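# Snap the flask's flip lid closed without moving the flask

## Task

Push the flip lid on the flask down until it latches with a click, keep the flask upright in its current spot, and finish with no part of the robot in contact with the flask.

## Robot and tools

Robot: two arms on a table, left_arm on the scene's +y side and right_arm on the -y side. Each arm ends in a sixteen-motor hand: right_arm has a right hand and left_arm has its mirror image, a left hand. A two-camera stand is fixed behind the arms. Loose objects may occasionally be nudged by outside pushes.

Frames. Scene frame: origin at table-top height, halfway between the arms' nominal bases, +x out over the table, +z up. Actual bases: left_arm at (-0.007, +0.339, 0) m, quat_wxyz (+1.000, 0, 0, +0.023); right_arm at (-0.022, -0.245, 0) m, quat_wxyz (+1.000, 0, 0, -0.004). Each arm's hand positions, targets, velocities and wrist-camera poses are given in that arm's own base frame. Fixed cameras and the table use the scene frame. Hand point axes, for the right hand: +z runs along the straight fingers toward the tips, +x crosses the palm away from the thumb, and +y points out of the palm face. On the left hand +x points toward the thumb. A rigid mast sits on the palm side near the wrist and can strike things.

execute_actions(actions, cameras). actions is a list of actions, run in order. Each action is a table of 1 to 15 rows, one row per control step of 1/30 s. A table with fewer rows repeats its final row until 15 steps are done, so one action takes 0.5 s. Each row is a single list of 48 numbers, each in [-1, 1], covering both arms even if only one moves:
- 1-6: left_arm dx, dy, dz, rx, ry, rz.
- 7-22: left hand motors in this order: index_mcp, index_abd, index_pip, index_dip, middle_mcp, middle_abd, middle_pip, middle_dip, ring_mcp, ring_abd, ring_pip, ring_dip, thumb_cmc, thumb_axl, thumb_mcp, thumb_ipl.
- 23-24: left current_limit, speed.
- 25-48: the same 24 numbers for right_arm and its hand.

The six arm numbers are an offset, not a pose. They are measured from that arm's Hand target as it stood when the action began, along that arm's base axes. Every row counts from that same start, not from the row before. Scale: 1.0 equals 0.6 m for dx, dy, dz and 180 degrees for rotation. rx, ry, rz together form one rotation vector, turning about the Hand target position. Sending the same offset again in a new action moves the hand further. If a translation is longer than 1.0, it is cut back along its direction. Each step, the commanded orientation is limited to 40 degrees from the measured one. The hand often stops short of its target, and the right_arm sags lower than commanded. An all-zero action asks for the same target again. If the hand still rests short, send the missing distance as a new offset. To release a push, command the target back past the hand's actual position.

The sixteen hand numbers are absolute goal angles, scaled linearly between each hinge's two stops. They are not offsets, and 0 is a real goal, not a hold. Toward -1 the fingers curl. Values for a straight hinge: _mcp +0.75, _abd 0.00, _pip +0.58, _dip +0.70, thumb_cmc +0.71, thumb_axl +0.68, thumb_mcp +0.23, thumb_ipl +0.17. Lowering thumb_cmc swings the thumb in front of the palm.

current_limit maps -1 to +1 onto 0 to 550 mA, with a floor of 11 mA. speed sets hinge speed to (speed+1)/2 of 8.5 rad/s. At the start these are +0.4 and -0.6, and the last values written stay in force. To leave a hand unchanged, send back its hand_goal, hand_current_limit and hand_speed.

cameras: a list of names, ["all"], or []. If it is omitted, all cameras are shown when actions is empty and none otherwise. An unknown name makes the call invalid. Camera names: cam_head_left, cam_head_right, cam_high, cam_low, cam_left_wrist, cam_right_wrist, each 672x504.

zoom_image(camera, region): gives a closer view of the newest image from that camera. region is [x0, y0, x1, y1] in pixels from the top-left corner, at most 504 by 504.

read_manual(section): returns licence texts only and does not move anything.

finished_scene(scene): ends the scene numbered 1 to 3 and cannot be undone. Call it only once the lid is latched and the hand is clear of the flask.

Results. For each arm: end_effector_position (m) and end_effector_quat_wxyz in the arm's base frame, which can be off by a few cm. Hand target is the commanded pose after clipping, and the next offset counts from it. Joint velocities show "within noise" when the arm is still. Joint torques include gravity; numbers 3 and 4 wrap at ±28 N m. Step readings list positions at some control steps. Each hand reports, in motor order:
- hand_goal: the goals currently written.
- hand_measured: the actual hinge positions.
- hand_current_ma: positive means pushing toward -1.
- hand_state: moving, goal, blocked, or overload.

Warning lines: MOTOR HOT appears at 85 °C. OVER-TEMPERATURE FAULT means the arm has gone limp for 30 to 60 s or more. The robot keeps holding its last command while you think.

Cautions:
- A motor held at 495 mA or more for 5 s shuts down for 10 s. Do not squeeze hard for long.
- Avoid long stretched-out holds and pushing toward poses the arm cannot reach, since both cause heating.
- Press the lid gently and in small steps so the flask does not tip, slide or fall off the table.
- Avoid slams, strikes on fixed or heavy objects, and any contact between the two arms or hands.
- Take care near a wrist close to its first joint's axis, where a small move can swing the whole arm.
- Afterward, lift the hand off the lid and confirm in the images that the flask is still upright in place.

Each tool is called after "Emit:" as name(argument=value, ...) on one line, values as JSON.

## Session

Emit:
execute_actions(actions=[])

Scene clock: 0.00 s.
left_arm: end_effector_position=(+0.1701, -0.4024, +0.2126) hand_goal=(+0.754, +0.000, +0.576, +0.696, +0.754, +0.000, +0.576, +0.696, +0.754, +0.000, +0.576, +0.696, +0.714, +0.678, +0.226, +0.168) hand_measured=(+0.754, +0.000, +0.576, +0.696, +0.754, +0.000, +0.576, +0.696, +0.754, +0.000, +0.576, +0.696, +0.714, +0.678, +0.226, +0.168) hand_current_ma=(+0, +0, +0, +0, +0, +0, +0, +0, +0, +0, +0, +0, +0, +0, +0, +0) hand_state=(goal, goal, goal, goal, goal, goal, goal, goal, goal, goal, goal, goal, goal, goal, goal, goal) hand_current_limit=0.40 hand_speed=-0.60 end_effector_quat_wxyz=(-0.060, +0.991, -0.110, +0.042) | right_arm: end_effector_position=(+0.6047, -0.1585, +0.2089) hand_goal=(+0.754, +0.000, +0.576, +0.696, +0.754, +0.000, +0.576, +0.696, +0.754, +0.000, +0.576, +0.696, +0.714, +0.678, +0.226, +0.168) hand_measured=(+0.754, +0.000, +0.576, +0.696, +0.754, +0.000, +0.576, +0.696, +0.754, +0.000, +0.576, +0.696, +0.714, +0.678, +0.226, +0.168) hand_current_ma=(+0, +0, +0, +0, +0, +0, +0, +0, +0, +0, +0, +0, +0, +0, +0, +0) hand_state=(goal, goal, goal, goal, goal, goal, goal, goal, goal, goal, goal, goal, goal, goal, goal, goal) hand_current_limit=0.40 hand_speed=-0.60 end_effector_quat_wxyz=(-0.134, +0.961, +0.038, +0.239)
Joint positions: left_arm=[-1.149 1.314 1.191 -1.509 -0.133 0.638] | right_arm=[-0.228 1.704 1.595 -1.044 -0.379 1.344]
Joint velocities: within noise
Joint torques (N m): no reading
Heat: left arm: hottest elbow 31 °C; right arm: hottest shoulder 32 °C.
Hand target: left_arm +0.1731, -0.4089, +0.2241; -0.049, +0.992, -0.109, +0.049 | right_arm +0.6131, -0.1603, +0.2306; -0.128, +0.956, +0.043, +0.260

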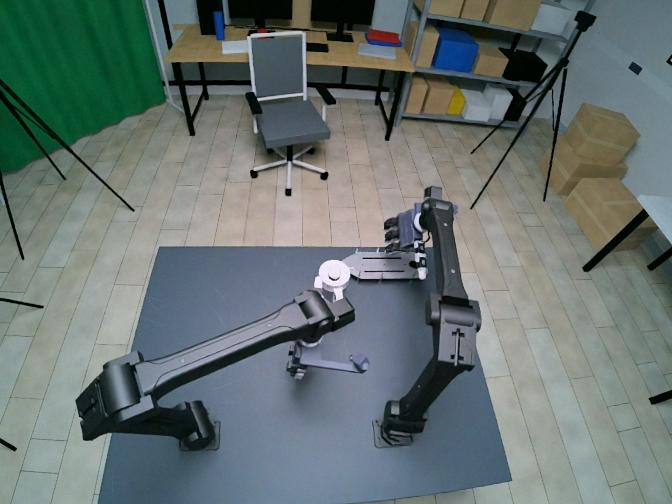

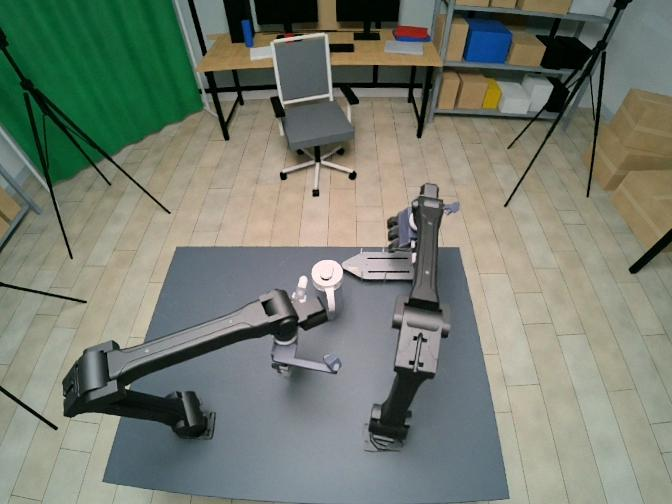

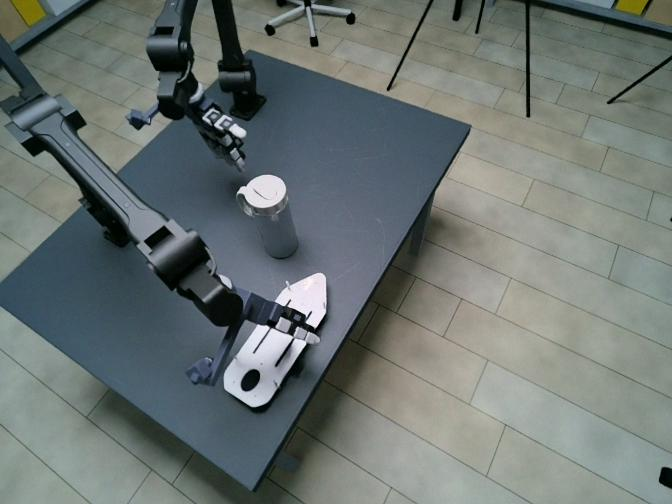

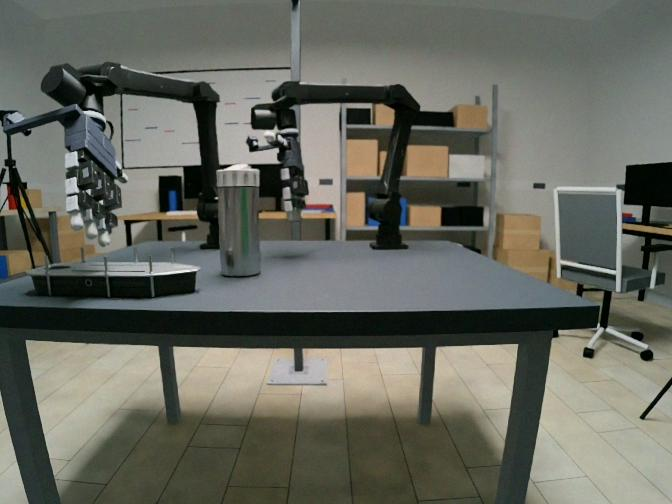

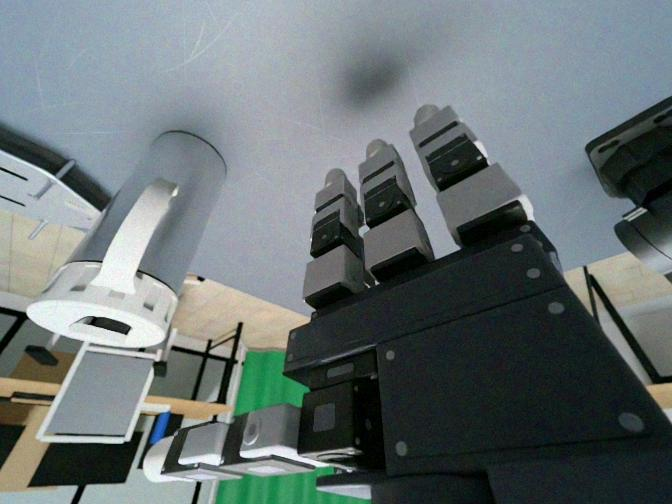

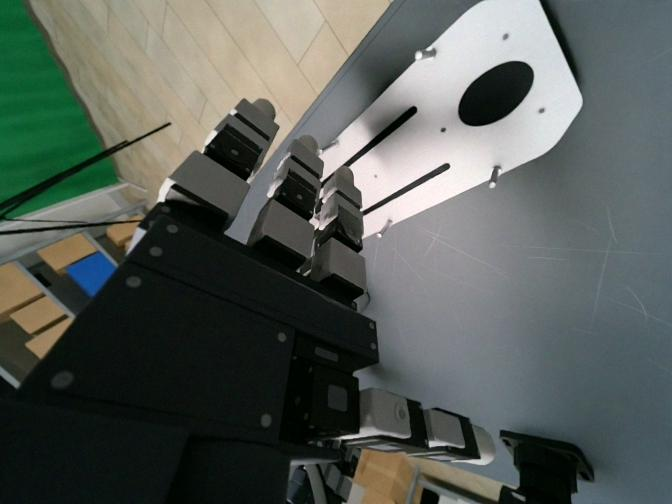

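Emit:
zoom_image(camera="cam_high", region=[215, 160, 315, 260])

Emit:
zoom_image(camera="cam_head_left", region=[290, 240, 380, 310])

Emit:
zoom_image(camera="cam_low", region=[190, 110, 290, 210])

Emit:
zoom_image(camera="cam_head_right", region=[280, 240, 370, 330])

Scaled by 5.040 from the camera's 672x504 image, which has a finer 960x720 frame.

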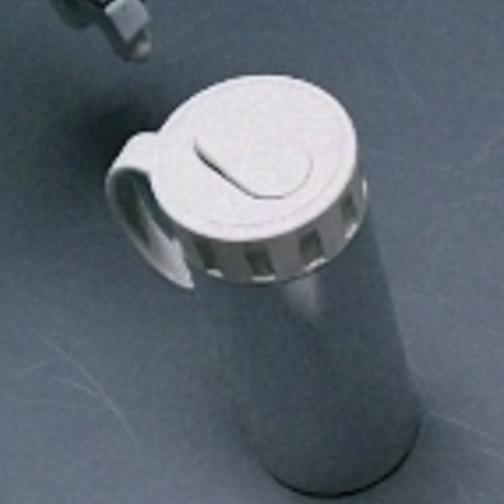

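Scaled by 5.600 from the camera's 672x504 image, which has a finer 960x720 frame.

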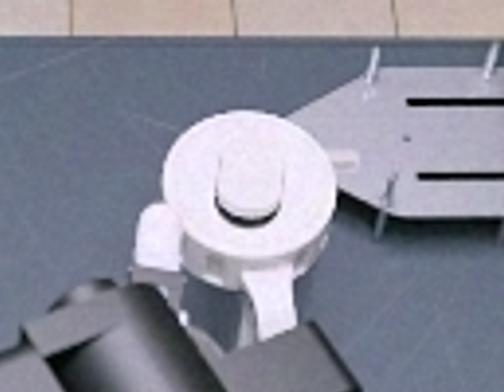

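Scaled by 5.040 from the camera's 672x504 image, which has a finer 960x720 frame.

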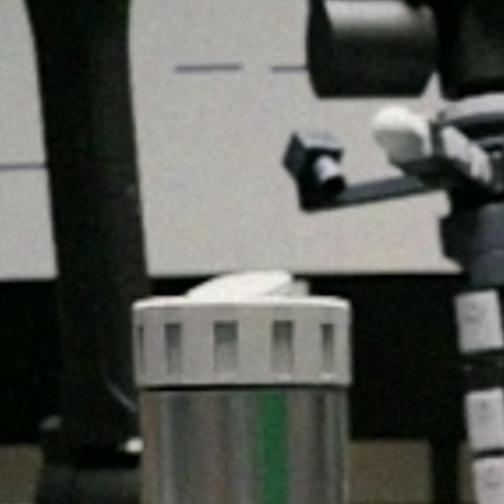

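Scaled by 5.600 from the camera's 672x504 image, which has a finer 960x720 frame.

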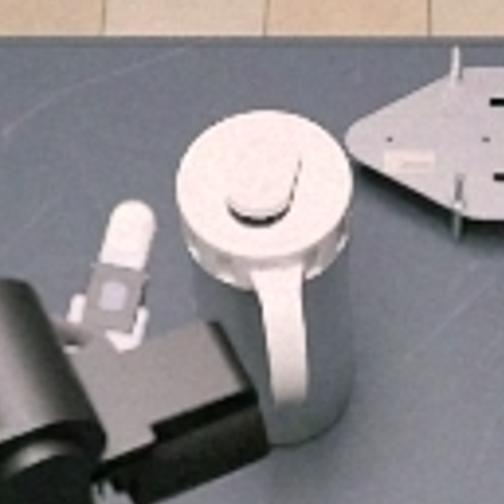

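Emit:
zoom_image(camera="cam_left_wrist", region=[10, 230, 210, 380])

Scaled by 2.520 from the camera's 672x504 image, which has a finer 960x720 frame.

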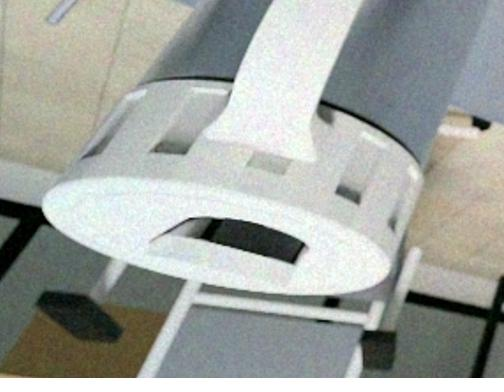

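Emit:
execute_actions(actions=[[[0,0,0.1,-0.0235,-0.0062,-0.002,0.754,0,0.576,0.696,1,0,1,1,1,0,1,1,0.714,0.678,0.226,0.168,0.8,-0.4,0,0,0,0,0,0,0.754,0,0.576,0.696,0.754,0,0.576,0.696,0.754,0,0.576,0.696,0.714,0.678,0.226,0.168,0.4,-0.6]],[[0,0,0.12,-0.0235,-0.0062,-0.002,0.754,0,0.576,0.696,1,0,1,1,1,0,1,1,0.714,0.678,0.226,0.168,0.8,-0.4,0,0,0,0,0,0,0.754,0,0.576,0.696,0.754,0,0.576,0.696,0.754,0,0.576,0.696,0.714,0.678,0.226,0.168,0.4,-0.6]],[[0.05,-0.03,0.1,-0.0235,-0.0062,-0.002,0.754,0,0.576,0.696,1,0,1,1,1,0,1,1,0.714,0.678,0.226,0.168,0.8,-0.4,0,0,0,0,0,0,0.754,0,0.576,0.696,0.754,0,0.576,0.696,0.754,0,0.576,0.696,0.714,0.678,0.226,0.168,0.4,-0.6]],[[0.07,-0.04,0.06,-0.0235,-0.0062,-0.002,0.754,0,0.576,0.696,1,0,1,1,1,0,1,1,0.714,0.678,0.226,0.168,0.8,-0.4,0,0,0,0,0,0,0.754,0,0.576,0.696,0.754,0,0.576,0.696,0.754,0,0.576,0.696,0.714,0.678,0.226,0.168,0.4,-0.6]],[[0.07,-0.04,0.02,0,0,0,0.754,0,0.576,0.696,1,0,1,1,1,0,1,1,0.714,0.678,0.226,0.168,0.8,-0.4,0,0,0,0,0,0,0.754,0,0.576,0.696,0.754,0,0.576,0.696,0.754,0,0.576,0.696,0.714,0.678,0.226,0.168,0.4,-0.6]]], cameras=["cam_left_wrist","cam_low","cam_high"])

Scene clock: 88.63 s.
left_arm: end_effector_position=(+0.2862, -0.4724, +0.4385) hand_goal=(+0.754, +0.000, +0.576, +0.696, +1.000, +0.000, +1.000, +1.000, +1.000, +0.000, +1.000, +1.000, +0.714, +0.678, +0.226, +0.168) hand_measured=(+0.754, +0.000, +0.576, +0.696, +0.990, +0.000, +0.994, +0.996, +0.990, +0.000, +0.994, +0.996, +0.714, +0.678, +0.224, +0.168) hand_current_ma=(+0, +0, +0, +0, -2, +0, -1, +0, -3, +0, -1, +0, +0, +0, +0, +0) hand_state=(goal, goal, goal, goal, goal, goal, goal, goal, goal, goal, goal, goal, goal, goal, goal, goal) hand_current_limit=0.80 hand_speed=-0.40 end_effector_quat_wxyz=(+0.094, +0.985, -0.107, +0.101) | right_arm: end_effector_position=(+0.6047, -0.1585, +0.2089) hand_goal=(+0.754, +0.000, +0.576, +0.696, +0.754, +0.000, +0.576, +0.696, +0.754, +0.000, +0.576, +0.696, +0.714, +0.678, +0.226, +0.168) hand_measured=(+0.754, +0.000, +0.576, +0.696, +0.752, +0.000, +0.576, +0.696, +0.752, +0.000, +0.576, +0.696, +0.714, +0.678, +0.224, +0.168) hand_current_ma=(-1, +0, +1, +0, -1, +0, +1, +0, -1, +0, +1, +0, +0, -1, -3, +0) hand_state=(goal, goal, goal, goal, goal, goal, goal, goal, goal, goal, goal, goal, goal, goal, goal, goal) hand_current_limit=0.40 hand_speed=-0.60 end_effector_quat_wxyz=(-0.134, +0.961, +0.038, +0.239)
Joint positions: left_arm=[-0.945 1.49 1.878 -1.684 -0.024 0.845] | right_arm=[-0.228 1.704 1.595 -1.044 -0.379 1.344]
Joint torques (N m): left_arm=[-0.62 -14.62 11.08 0.81 0 0.08] | right_arm=[0.32 -18.37 12.03 1.7 -0.44 -0.13]
Heat: left arm: hottest elbow 38 °C; right arm: hottest elbow 41 °C.
Hand target: left_arm +0.2872, -0.4749, +0.4640; +0.094, +0.984, -0.111, +0.103 | right_arm +0.6132, -0.1603, +0.2306; -0.128, +0.956, +0.043, +0.260
Off the commanded pose: left_arm 0.026 m, 1 deg | right_arm 0.023 m, 3 deg.
joint sent to its limit (left arm) — joint 4 (wrist pitch), lower limit. The joint targets still meet the commanded pose.
Step readings (end_effector_position of left_arm | right_arm):
0: (+0.1701, -0.4024, +0.2126) | (+0.6047, -0.1585, +0.2089)
1: (+0.1701, -0.4024, +0.2126) | (+0.6047, -0.1585, +0.2089)
2: (+0.1697, -0.4022, +0.2130) | (+0.6047, -0.1585, +0.2089)
4: (+0.1682, -0.4005, +0.2166) | (+0.6047, -0.1585, +0.2089)
8: (+0.1669, -0.3987, +0.2391) | (+0.6047, -0.1585, +0.2089)
15: (+0.1677, -0.4016, +0.2677) | (+0.6047, -0.1585, +0.2089)
16: (+0.1675, -0.4015, +0.2677) | (+0.6047, -0.1585, +0.2089)
17: (+0.1667, -0.4006, +0.2690) | (+0.6047, -0.1585, +0.2089)
19: (+0.1658, -0.3992, +0.2778) | (+0.6047, -0.1585, +0.2089)
23: (+0.1682, -0.4039, +0.3124) | (+0.6047, -0.1585, +0.2089)
30: (+0.1684, -0.4035, +0.3399) | (+0.6047, -0.1585, +0.2089)
31: (+0.1682, -0.4034, +0.3399) | (+0.6047, -0.1585, +0.2089)
32: (+0.1684, -0.4035, +0.3412) | (+0.6047, -0.1585, +0.2089)
34: (+0.1748, -0.4076, +0.3522) | (+0.6047, -0.1585, +0.2089)
38: (+0.1952, -0.4167, +0.3847) | (+0.6047, -0.1585, +0.2089)
45: (+0.1994, -0.4200, +0.4024) | (+0.6047, -0.1585, +0.2089)
46: (+0.1992, -0.4206, +0.4020) | (+0.6047, -0.1585, +0.2089)
47: (+0.2005, -0.4218, +0.4028) | (+0.6047, -0.1585, +0.2089)
49: (+0.2086, -0.4292, +0.4109) | (+0.6047, -0.1585, +0.2089)
53: (+0.2352, -0.4408, +0.4269) | (+0.6047, -0.1585, +0.2089)
60: (+0.2436, -0.4460, +0.4277) | (+0.6047, -0.1585, +0.2089)
61: (+0.2435, -0.4464, +0.4282) | (+0.6047, -0.1585, +0.2089)
62: (+0.2444, -0.4474, +0.4299) | (+0.6047, -0.1585, +0.2089)
64: (+0.2517, -0.4545, +0.4396) | (+0.6047, -0.1585, +0.2089)
68: (+0.2743, -0.4650, +0.4499) | (+0.6047, -0.1585, +0.2089)
75: (+0.2861, -0.4717, +0.4364) | (+0.6047, -0.1585, +0.2089)
Images, in order (width x height): cam_high 672x504, cam_low 672x504, cam_left_wrist 672x504.

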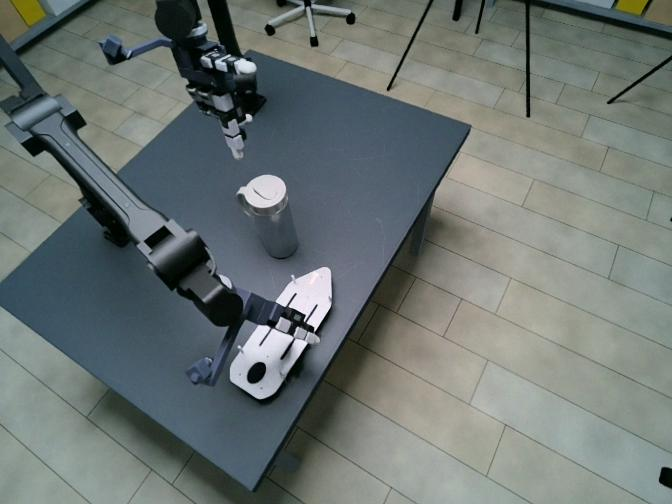

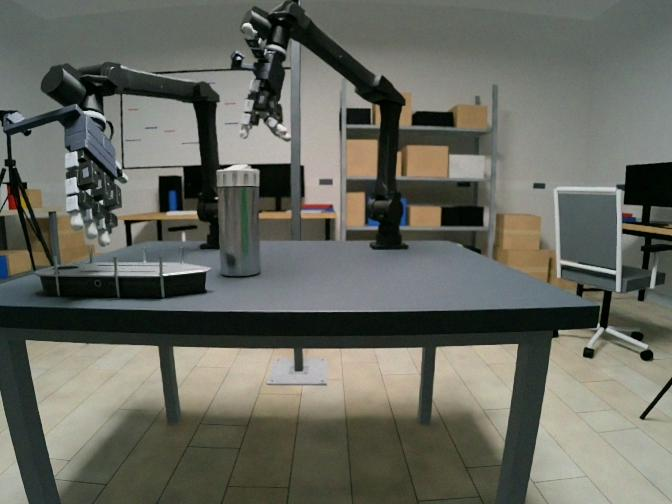

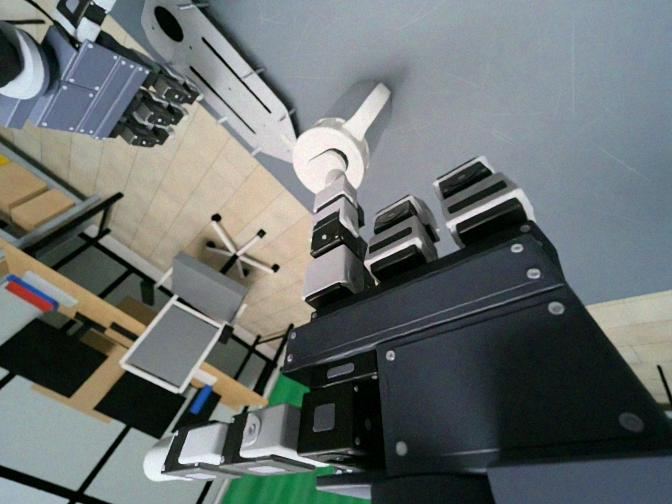

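Emit:
zoom_image(camera="cam_left_wrist", region=[270, 70, 410, 210])

Emit:
zoom_image(camera="cam_high", region=[200, 120, 320, 240])

Scaled by 3.600 from the camera's 672x504 image, which has a finer 960x720 frame.

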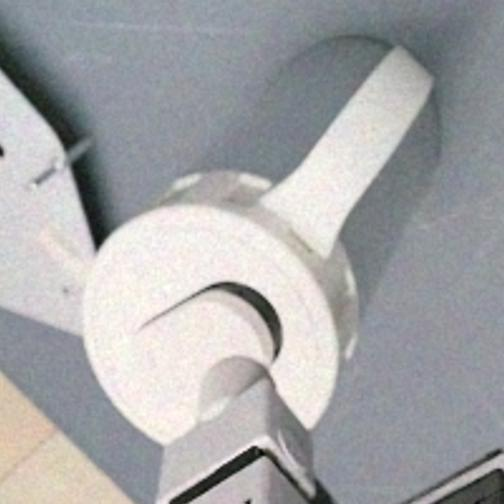

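Scaled by 4.200 from the camera's 672x504 image, which has a finer 960x720 frame.

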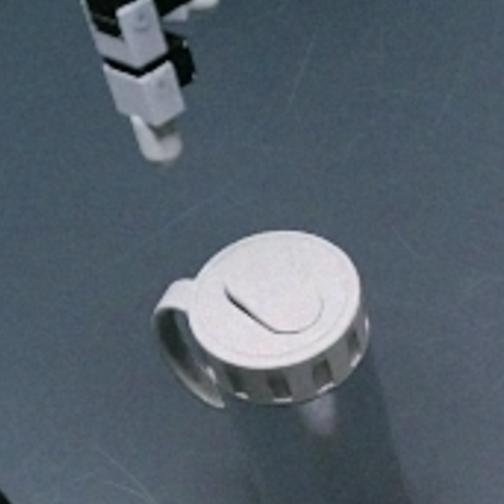

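Emit:
execute_actions(actions=[[[0.06,-0.008,-0.03,0,0,0,0.754,0,0.576,0.696,1,0,1,1,1,0,1,1,0.714,0.678,0.226,0.168,0.8,-0.4,0,0,0,0,0,0,0.754,0,0.576,0.696,0.754,0,0.576,0.696,0.754,0,0.576,0.696,0.714,0.678,0.226,0.168,0.4,-0.6]],[[0,0,-0.06,0,0,0,0.754,0,0.576,0.696,1,0,1,1,1,0,1,1,0.714,0.678,0.226,0.168,0.8,-0.4,0,0,0,0,0,0,0.754,0,0.576,0.696,0.754,0,0.576,0.696,0.754,0,0.576,0.696,0.714,0.678,0.226,0.168,0.4,-0.6]]], cameras=["cam_low","cam_high"])

Emit:
zoom_image(camera="cam_high", region=[215, 140, 315, 240])

Emit:
zoom_image(camera="cam_low", region=[190, 110, 290, 210])

Scene clock: 108.00 s.
left_arm: end_effector_position=(+0.3246, -0.4790, +0.4022) hand_goal=(+0.754, +0.000, +0.576, +0.696, +1.000, +0.000, +1.000, +1.000, +1.000, +0.000, +1.000, +1.000, +0.714, +0.678, +0.226, +0.168) hand_measured=(+0.754, +0.000, +0.576, +0.696, +0.992, +0.000, +0.994, +0.996, +0.990, +0.000, +0.994, +0.996, +0.714, +0.678, +0.224, +0.168) hand_current_ma=(+0, +0, +0, +0, -2, +0, -1, +0, -3, +0, -1, +0, +0, +0, +0, +0) hand_state=(goal, goal, goal, goal, goal, goal, goal, goal, goal, goal, goal, goal, goal, goal, goal, goal) hand_current_limit=0.80 hand_speed=-0.40 end_effector_quat_wxyz=(+0.085, +0.986, -0.106, +0.094) | right_arm: end_effector_position=(+0.6047, -0.1585, +0.2089) hand_goal=(+0.754, +0.000, +0.576, +0.696, +0.754, +0.000, +0.576, +0.696, +0.754, +0.000, +0.576, +0.696, +0.714, +0.678, +0.226, +0.168) hand_measured=(+0.754, +0.000, +0.576, +0.696, +0.752, +0.000, +0.576, +0.696, +0.752, +0.000, +0.576, +0.696, +0.714, +0.678, +0.224, +0.168) hand_current_ma=(-1, +0, +1, +0, -1, +0, +1, +0, -1, +0, +1, +0, +0, -1, -3, +0) hand_state=(goal, goal, goal, goal, goal, goal, goal, goal, goal, goal, goal, goal, goal, goal, goal, goal) hand_current_limit=0.40 hand_speed=-0.60 end_effector_quat_wxyz=(-0.134, +0.961, +0.038, +0.239)
Joint positions: left_arm=[-0.887 1.548 1.852 -1.62 -0.011 0.9] | right_arm=[-0.228 1.704 1.595 -1.044 -0.379 1.344]
Joint torques (N m): left_arm=[-1.2 -17.61 7.51 1.14 0 0.09] | right_arm=[0.26 -18.43 12.03 1.69 -0.43 -0.13]
Heat: left arm: hottest elbow 41 °C; right arm: hottest elbow 41 °C.
Hand target: left_arm +0.3232, -0.4797, +0.4101; +0.094, +0.984, -0.111, +0.103 | right_arm +0.6132, -0.1603, +0.2306; -0.128, +0.956, +0.043, +0.260
Off the commanded pose: left_arm 0.008 m, 2 deg | right_arm 0.023 m, 3 deg.
Step readings (end_effector_position of left_arm | right_arm):
0: (+0.2862, -0.4724, +0.4385) | (+0.6047, -0.1585, +0.2089)
1: (+0.2862, -0.4725, +0.4387) | (+0.6047, -0.1585, +0.2089)
2: (+0.2871, -0.4725, +0.4390) | (+0.6047, -0.1585, +0.2089)
4: (+0.2912, -0.4742, +0.4410) | (+0.6047, -0.1585, +0.2089)
8: (+0.3107, -0.4738, +0.4372) | (+0.6047, -0.1585, +0.2089)
15: (+0.3230, -0.4764, +0.4201) | (+0.6047, -0.1585, +0.2089)
16: (+0.3231, -0.4766, +0.4197) | (+0.6047, -0.1585, +0.2089)
17: (+0.3232, -0.4768, +0.4198) | (+0.6047, -0.1585, +0.2089)
19: (+0.3242, -0.4782, +0.4195) | (+0.6047, -0.1585, +0.2089)
23: (+0.3237, -0.4778, +0.4095) | (+0.6047, -0.1585, +0.2089)
30: (+0.3243, -0.4786, +0.4019) | (+0.6047, -0.1585, +0.2089)
Images, in order (width x height): cam_high 672x504, cam_low 672x504.

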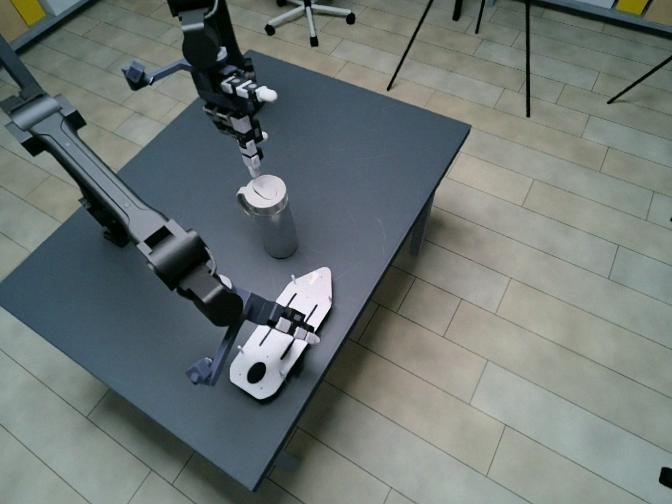

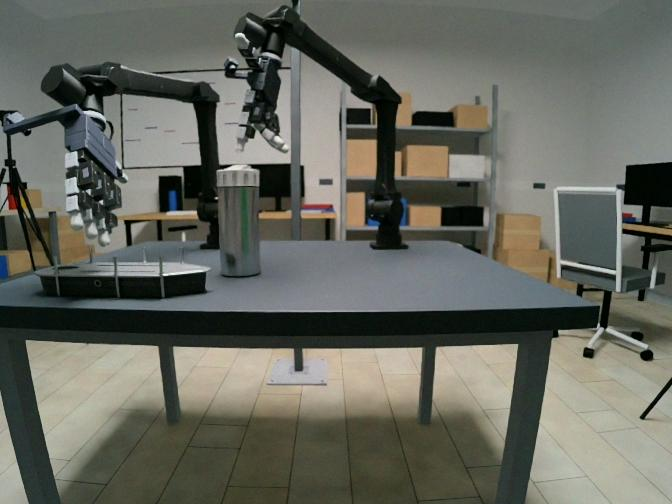

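Scaled by 5.040 from the camera's 672x504 image, which has a finer 960x720 frame.

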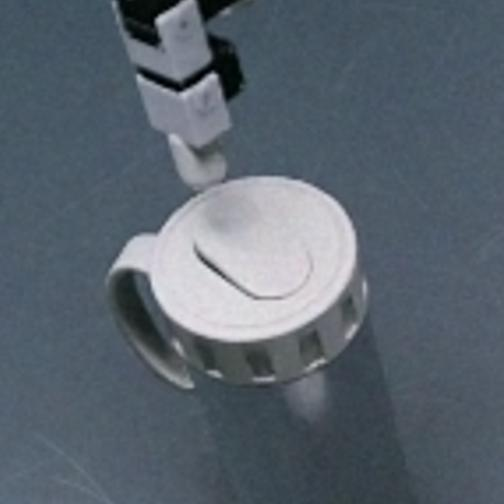

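Scaled by 5.040 from the camera's 672x504 image, which has a finer 960x720 frame.

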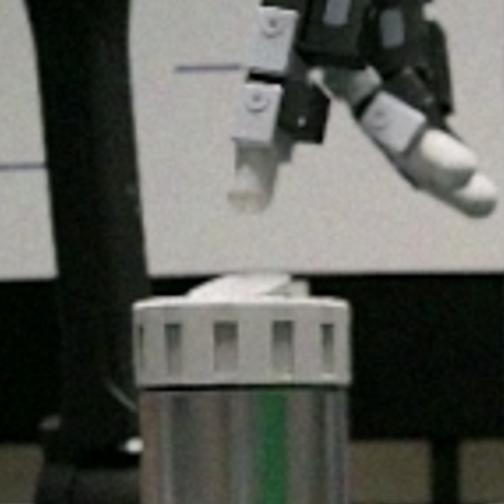

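Emit:
execute_actions(actions=[[[0,0,-0.05,0,0,0,0.754,0,0.576,0.696,1,0,1,1,1,0,1,1,0.714,0.678,0.226,0.168,0.8,-0.4,0,0,0,0,0,0,0.754,0,0.576,0.696,0.754,0,0.576,0.696,0.754,0,0.576,0.696,0.714,0.678,0.226,0.168,0.4,-0.6]],[[0,0,-0.04,0,0,0,0.754,0,0.576,0.696,1,0,1,1,1,0,1,1,0.714,0.678,0.226,0.168,0.8,-0.4,0,0,0,0,0,0,0.754,0,0.576,0.696,0.754,0,0.576,0.696,0.754,0,0.576,0.696,0.714,0.678,0.226,0.168,0.4,-0.6]],[[0,0,-0.035,0,0,0,0.754,0,0.576,0.696,1,0,1,1,1,0,1,1,0.714,0.678,0.226,0.168,0.8,-0.4,0,0,0,0,0,0,0.754,0,0.576,0.696,0.754,0,0.576,0.696,0.754,0,0.576,0.696,0.714,0.678,0.226,0.168,0.4,-0.6]]], cameras=["cam_low","cam_high"])

Emit:
zoom_image(camera="cam_high", region=[215, 140, 315, 240])

Emit:
zoom_image(camera="cam_low", region=[190, 110, 290, 210])

Scene clock: 125.30 s.
left_arm: end_effector_position=(+0.3210, -0.4744, +0.3609) hand_goal=(+0.754, +0.000, +0.576, +0.696, +1.000, +0.000, +1.000, +1.000, +1.000, +0.000, +1.000, +1.000, +0.714, +0.678, +0.226, +0.168) hand_measured=(+0.752, -0.010, +0.574, +0.696, +0.992, +0.000, +0.994, +0.996, +0.990, +0.000, +0.994, +0.996, +0.714, +0.678, +0.222, +0.168) hand_current_ma=(+0, -2, +0, +0, -2, +0, -1, +0, -2, +0, -1, +0, +0, +0, -1, +0) hand_state=(goal, goal, goal, goal, goal, goal, goal, goal, goal, goal, goal, goal, goal, goal, goal, goal) hand_current_limit=0.80 hand_speed=-0.40 end_effector_quat_wxyz=(+0.107, +0.982, -0.107, +0.117) | right_arm: end_effector_position=(+0.6047, -0.1585, +0.2089) hand_goal=(+0.754, +0.000, +0.576, +0.696, +0.754, +0.000, +0.576, +0.696, +0.754, +0.000, +0.576, +0.696, +0.714, +0.678, +0.226, +0.168) hand_measured=(+0.754, +0.000, +0.576, +0.696, +0.752, +0.000, +0.576, +0.696, +0.752, +0.000, +0.576, +0.696, +0.714, +0.678, +0.224, +0.168) hand_current_ma=(-1, +0, +1, +0, -1, +0, +1, +0, -1, +0, +1, +0, +0, -1, -3, +0) hand_state=(goal, goal, goal, goal, goal, goal, goal, goal, goal, goal, goal, goal, goal, goal, goal, goal) hand_current_limit=0.40 hand_speed=-0.60 end_effector_quat_wxyz=(-0.134, +0.961, +0.038, +0.239)
Joint positions: left_arm=[-0.887 1.463 1.622 -1.411 -0.013 0.902] | right_arm=[-0.228 1.704 1.595 -1.044 -0.379 1.344]
Joint torques (N m): left_arm=[-1.03 -12.16 6.3 1.55 0.06 0.11] | right_arm=[0.21 -18.43 12.01 1.69 -0.43 -0.12]
Heat: left arm: hottest elbow 39 °C; right arm: hottest elbow 42 °C.
Hand target: left_arm +0.3232, -0.4797, +0.3352; +0.094, +0.984, -0.111, +0.104 | right_arm +0.6132, -0.1603, +0.2306; -0.128, +0.956, +0.043, +0.260
Off the commanded pose: left_arm 0.026 m, 2 deg | right_arm 0.023 m, 3 deg.
Step readings (end_effector_position of left_arm | right_arm):
0: (+0.3247, -0.4791, +0.4022) | (+0.6047, -0.1585, +0.2089)
1: (+0.3247, -0.4791, +0.4017) | (+0.6047, -0.1585, +0.2089)
2: (+0.3249, -0.4794, +0.4007) | (+0.6047, -0.1585, +0.2089)
4: (+0.3244, -0.4787, +0.3940) | (+0.6047, -0.1585, +0.2089)
8: (+0.3230, -0.4770, +0.3770) | (+0.6047, -0.1585, +0.2089)
15: (+0.3244, -0.4787, +0.3725) | (+0.6047, -0.1585, +0.2089)
16: (+0.3245, -0.4790, +0.3721) | (+0.6047, -0.1585, +0.2089)
17: (+0.3248, -0.4793, +0.3713) | (+0.6047, -0.1585, +0.2089)
19: (+0.3243, -0.4787, +0.3664) | (+0.6047, -0.1585, +0.2089)
23: (+0.3230, -0.4771, +0.3646) | (+0.6047, -0.1585, +0.2089)
30: (+0.3227, -0.4767, +0.3645) | (+0.6047, -0.1585, +0.2089)
31: (+0.3227, -0.4767, +0.3642) | (+0.6047, -0.1585, +0.2089)
32: (+0.3228, -0.4768, +0.3638) | (+0.6047, -0.1585, +0.2089)
34: (+0.3226, -0.4763, +0.3608) | (+0.6047, -0.1585, +0.2089)
38: (+0.3211, -0.4746, +0.3606) | (+0.6047, -0.1585, +0.2089)
45: (+0.3210, -0.4744, +0.3608) | (+0.6047, -0.1585, +0.2089)
Images, in order (width x height): cam_high 672x504, cam_low 672x504.

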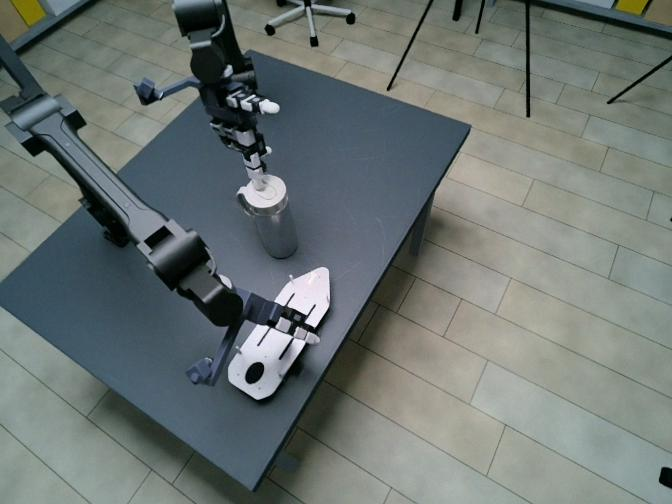

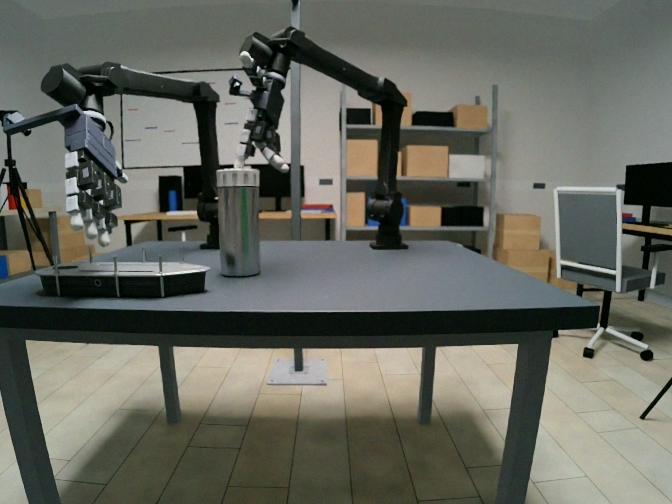

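Scaled by 5.040 from the camera's 672x504 image, which has a finer 960x720 frame.

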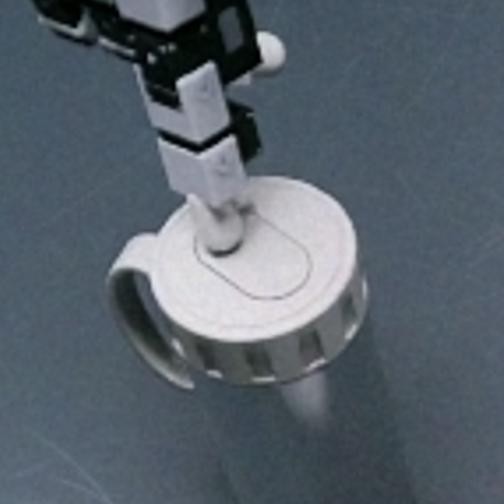

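Scaled by 5.040 from the camera's 672x504 image, which has a finer 960x720 frame.

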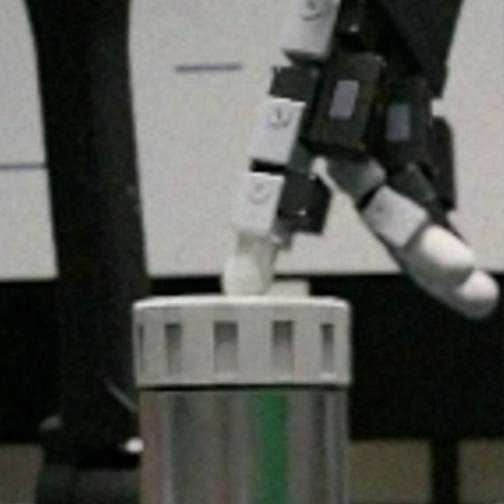

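Emit:
execute_actions(actions=[[[0,0,-0.02,0,0,0,0.754,0,0.576,0.696,1,0,1,1,1,0,1,1,0.714,0.678,0.226,0.168,0.8,-0.4,0,0,0,0,0,0,0.754,0,0.576,0.696,0.754,0,0.576,0.696,0.754,0,0.576,0.696,0.714,0.678,0.226,0.168,0.4,-0.6]],[[0,0,0.05,0,0,0,0.754,0,0.576,0.696,1,0,1,1,1,0,1,1,0.714,0.678,0.226,0.168,0.8,-0.4,0,0,0,0,0,0,0.754,0,0.576,0.696,0.754,0,0.576,0.696,0.754,0,0.576,0.696,0.714,0.678,0.226,0.168,0.4,-0.6]],[[0,0,0.07,0,0,0,0.754,0,0.576,0.696,1,0,1,1,1,0,1,1,0.714,0.678,0.226,0.168,0.8,-0.4,0,0,0,0,0,0,0.754,0,0.576,0.696,0.754,0,0.576,0.696,0.754,0,0.576,0.696,0.714,0.678,0.226,0.168,0.4,-0.6]],[[0,0,0.08,0,0,0,0.754,0,0.576,0.696,1,0,1,1,1,0,1,1,0.714,0.678,0.226,0.168,0.8,-0.4,0,0,0,0,0,0,0.754,0,0.576,0.696,0.754,0,0.576,0.696,0.754,0,0.576,0.696,0.714,0.678,0.226,0.168,0.4,-0.6]]], cameras=["cam_low","cam_high"])

Emit:
zoom_image(camera="cam_high", region=[215, 140, 315, 240])

Emit:
zoom_image(camera="cam_low", region=[190, 110, 290, 210])

Scene clock: 135.30 s.
left_arm: end_effector_position=(+0.3224, -0.4766, +0.4236) hand_goal=(+0.754, +0.000, +0.576, +0.696, +1.000, +0.000, +1.000, +1.000, +1.000, +0.000, +1.000, +1.000, +0.714, +0.678, +0.226, +0.168) hand_measured=(+0.752, +0.002, +0.572, +0.694, +0.992, +0.000, +0.994, +0.996, +0.990, +0.000, +0.994, +0.996, +0.714, +0.678, +0.222, +0.168) hand_current_ma=(+0, +0, +0, +0, -2, +0, -1, +0, -2, +0, -1, +0, +0, +0, -1, +0) hand_state=(goal, goal, goal, goal, goal, goal, goal, goal, goal, goal, goal, goal, goal, goal, goal, goal) hand_current_limit=0.80 hand_speed=-0.40 end_effector_quat_wxyz=(+0.086, +0.986, -0.107, +0.095) | right_arm: end_effector_position=(+0.6047, -0.1585, +0.2089) hand_goal=(+0.754, +0.000, +0.576, +0.696, +0.754, +0.000, +0.576, +0.696, +0.754, +0.000, +0.576, +0.696, +0.714, +0.678, +0.226, +0.168) hand_measured=(+0.754, +0.000, +0.576, +0.696, +0.752, +0.000, +0.576, +0.696, +0.752, +0.000, +0.576, +0.696, +0.714, +0.678, +0.224, +0.168) hand_current_ma=(-1, +0, +1, +0, -1, +0, +1, +0, -1, +0, +1, +0, +0, -1, -3, +0) hand_state=(goal, goal, goal, goal, goal, goal, goal, goal, goal, goal, goal, goal, goal, goal, goal, goal) hand_current_limit=0.40 hand_speed=-0.60 end_effector_quat_wxyz=(-0.134, +0.961, +0.038, +0.239)
Joint positions: left_arm=[-0.887 1.558 1.921 -1.677 -0.011 0.902] | right_arm=[-0.228 1.704 1.595 -1.044 -0.379 1.344]
Joint torques (N m): left_arm=[-1.44 -14.97 11.25 0.5 0.05 0.05] | right_arm=[0.32 -18.43 12.04 1.7 -0.44 -0.13]
Heat: left arm: hottest elbow 39 °C; right arm: hottest elbow 42 °C.
Hand target: left_arm +0.3231, -0.4797, +0.4432; +0.094, +0.984, -0.111, +0.103 | right_arm +0.6132, -0.1603, +0.2306; -0.128, +0.956, +0.043, +0.260
Off the commanded pose: left_arm 0.020 m, 1 deg | right_arm 0.023 m, 3 deg.
joint sent to its limit (left arm) — joint 4 (wrist pitch), lower limit. The joint targets still meet the commanded pose.
Step readings (end_effector_position of left_arm | right_arm):
0: (+0.3209, -0.4744, +0.3607) | (+0.6047, -0.1585, +0.2089)
1: (+0.3209, -0.4744, +0.3606) | (+0.6047, -0.1585, +0.2089)
2: (+0.3210, -0.4744, +0.3604) | (+0.6047, -0.1585, +0.2089)
4: (+0.3206, -0.4739, +0.3603) | (+0.6047, -0.1585, +0.2089)
8: (+0.3198, -0.4730, +0.3602) | (+0.6047, -0.1585, +0.2089)
15: (+0.3196, -0.4728, +0.3602) | (+0.6047, -0.1585, +0.2089)
16: (+0.3196, -0.4728, +0.3602) | (+0.6047, -0.1585, +0.2089)
17: (+0.3196, -0.4728, +0.3602) | (+0.6047, -0.1585, +0.2089)
19: (+0.3190, -0.4720, +0.3606) | (+0.6047, -0.1585, +0.2089)
23: (+0.3191, -0.4722, +0.3602) | (+0.6047, -0.1585, +0.2089)
30: (+0.3195, -0.4727, +0.3604) | (+0.6047, -0.1585, +0.2089)
31: (+0.3195, -0.4726, +0.3607) | (+0.6047, -0.1585, +0.2089)
32: (+0.3192, -0.4722, +0.3611) | (+0.6047, -0.1585, +0.2089)
34: (+0.3187, -0.4718, +0.3625) | (+0.6047, -0.1585, +0.2089)
38: (+0.3202, -0.4738, +0.3670) | (+0.6047, -0.1585, +0.2089)
45: (+0.3198, -0.4733, +0.3748) | (+0.6047, -0.1585, +0.2089)
46: (+0.3197, -0.4731, +0.3762) | (+0.6047, -0.1585, +0.2089)
47: (+0.3192, -0.4726, +0.3777) | (+0.6047, -0.1585, +0.2089)
49: (+0.3193, -0.4727, +0.3862) | (+0.6047, -0.1585, +0.2089)
53: (+0.3208, -0.4747, +0.4128) | (+0.6047, -0.1585, +0.2089)
60: (+0.3194, -0.4729, +0.4341) | (+0.6047, -0.1585, +0.2089)
Images, in order (width x height): cam_high 672x504, cam_low 672x504.

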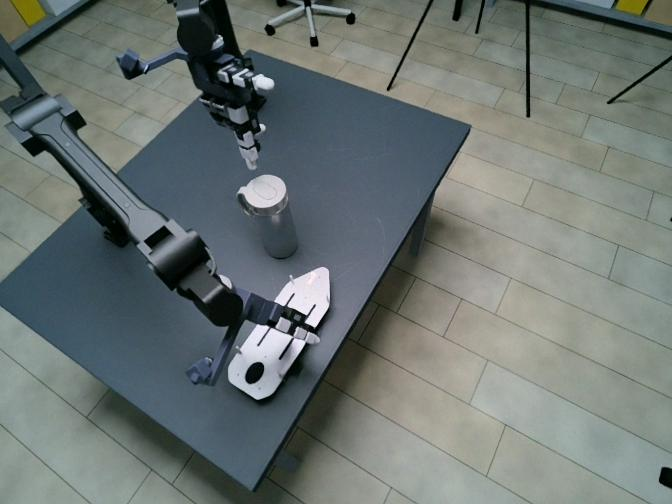

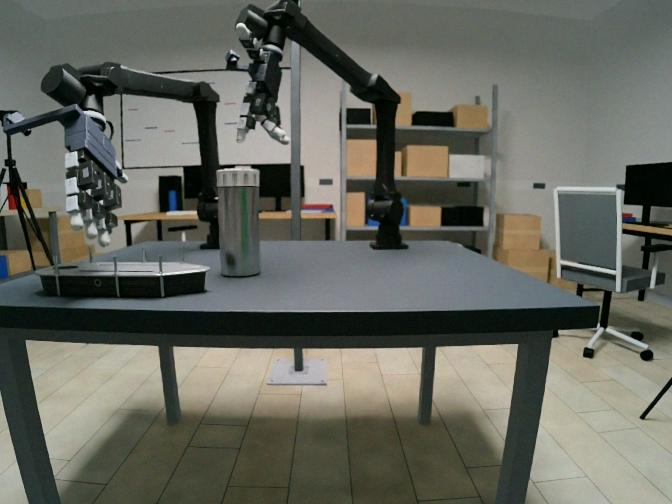

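Scaled by 5.040 from the camera's 672x504 image, which has a finer 960x720 frame.

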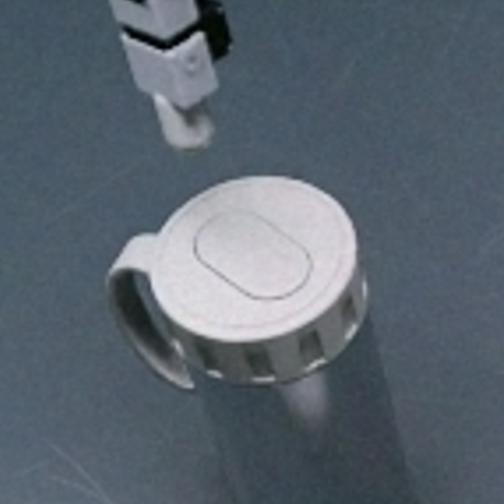

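Scaled by 5.040 from the camera's 672x504 image, which has a finer 960x720 frame.

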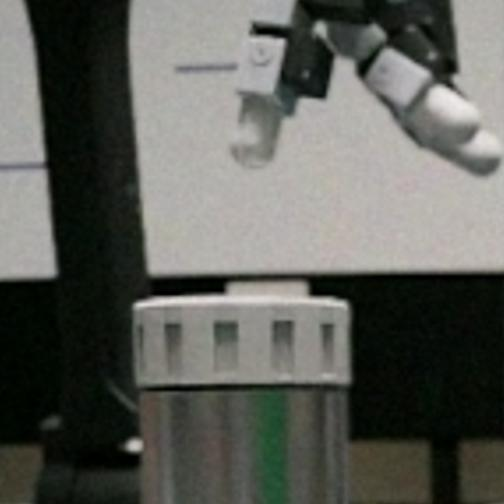

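Emit:
finished_scene(scene=3)

The scene is finished: the task was done.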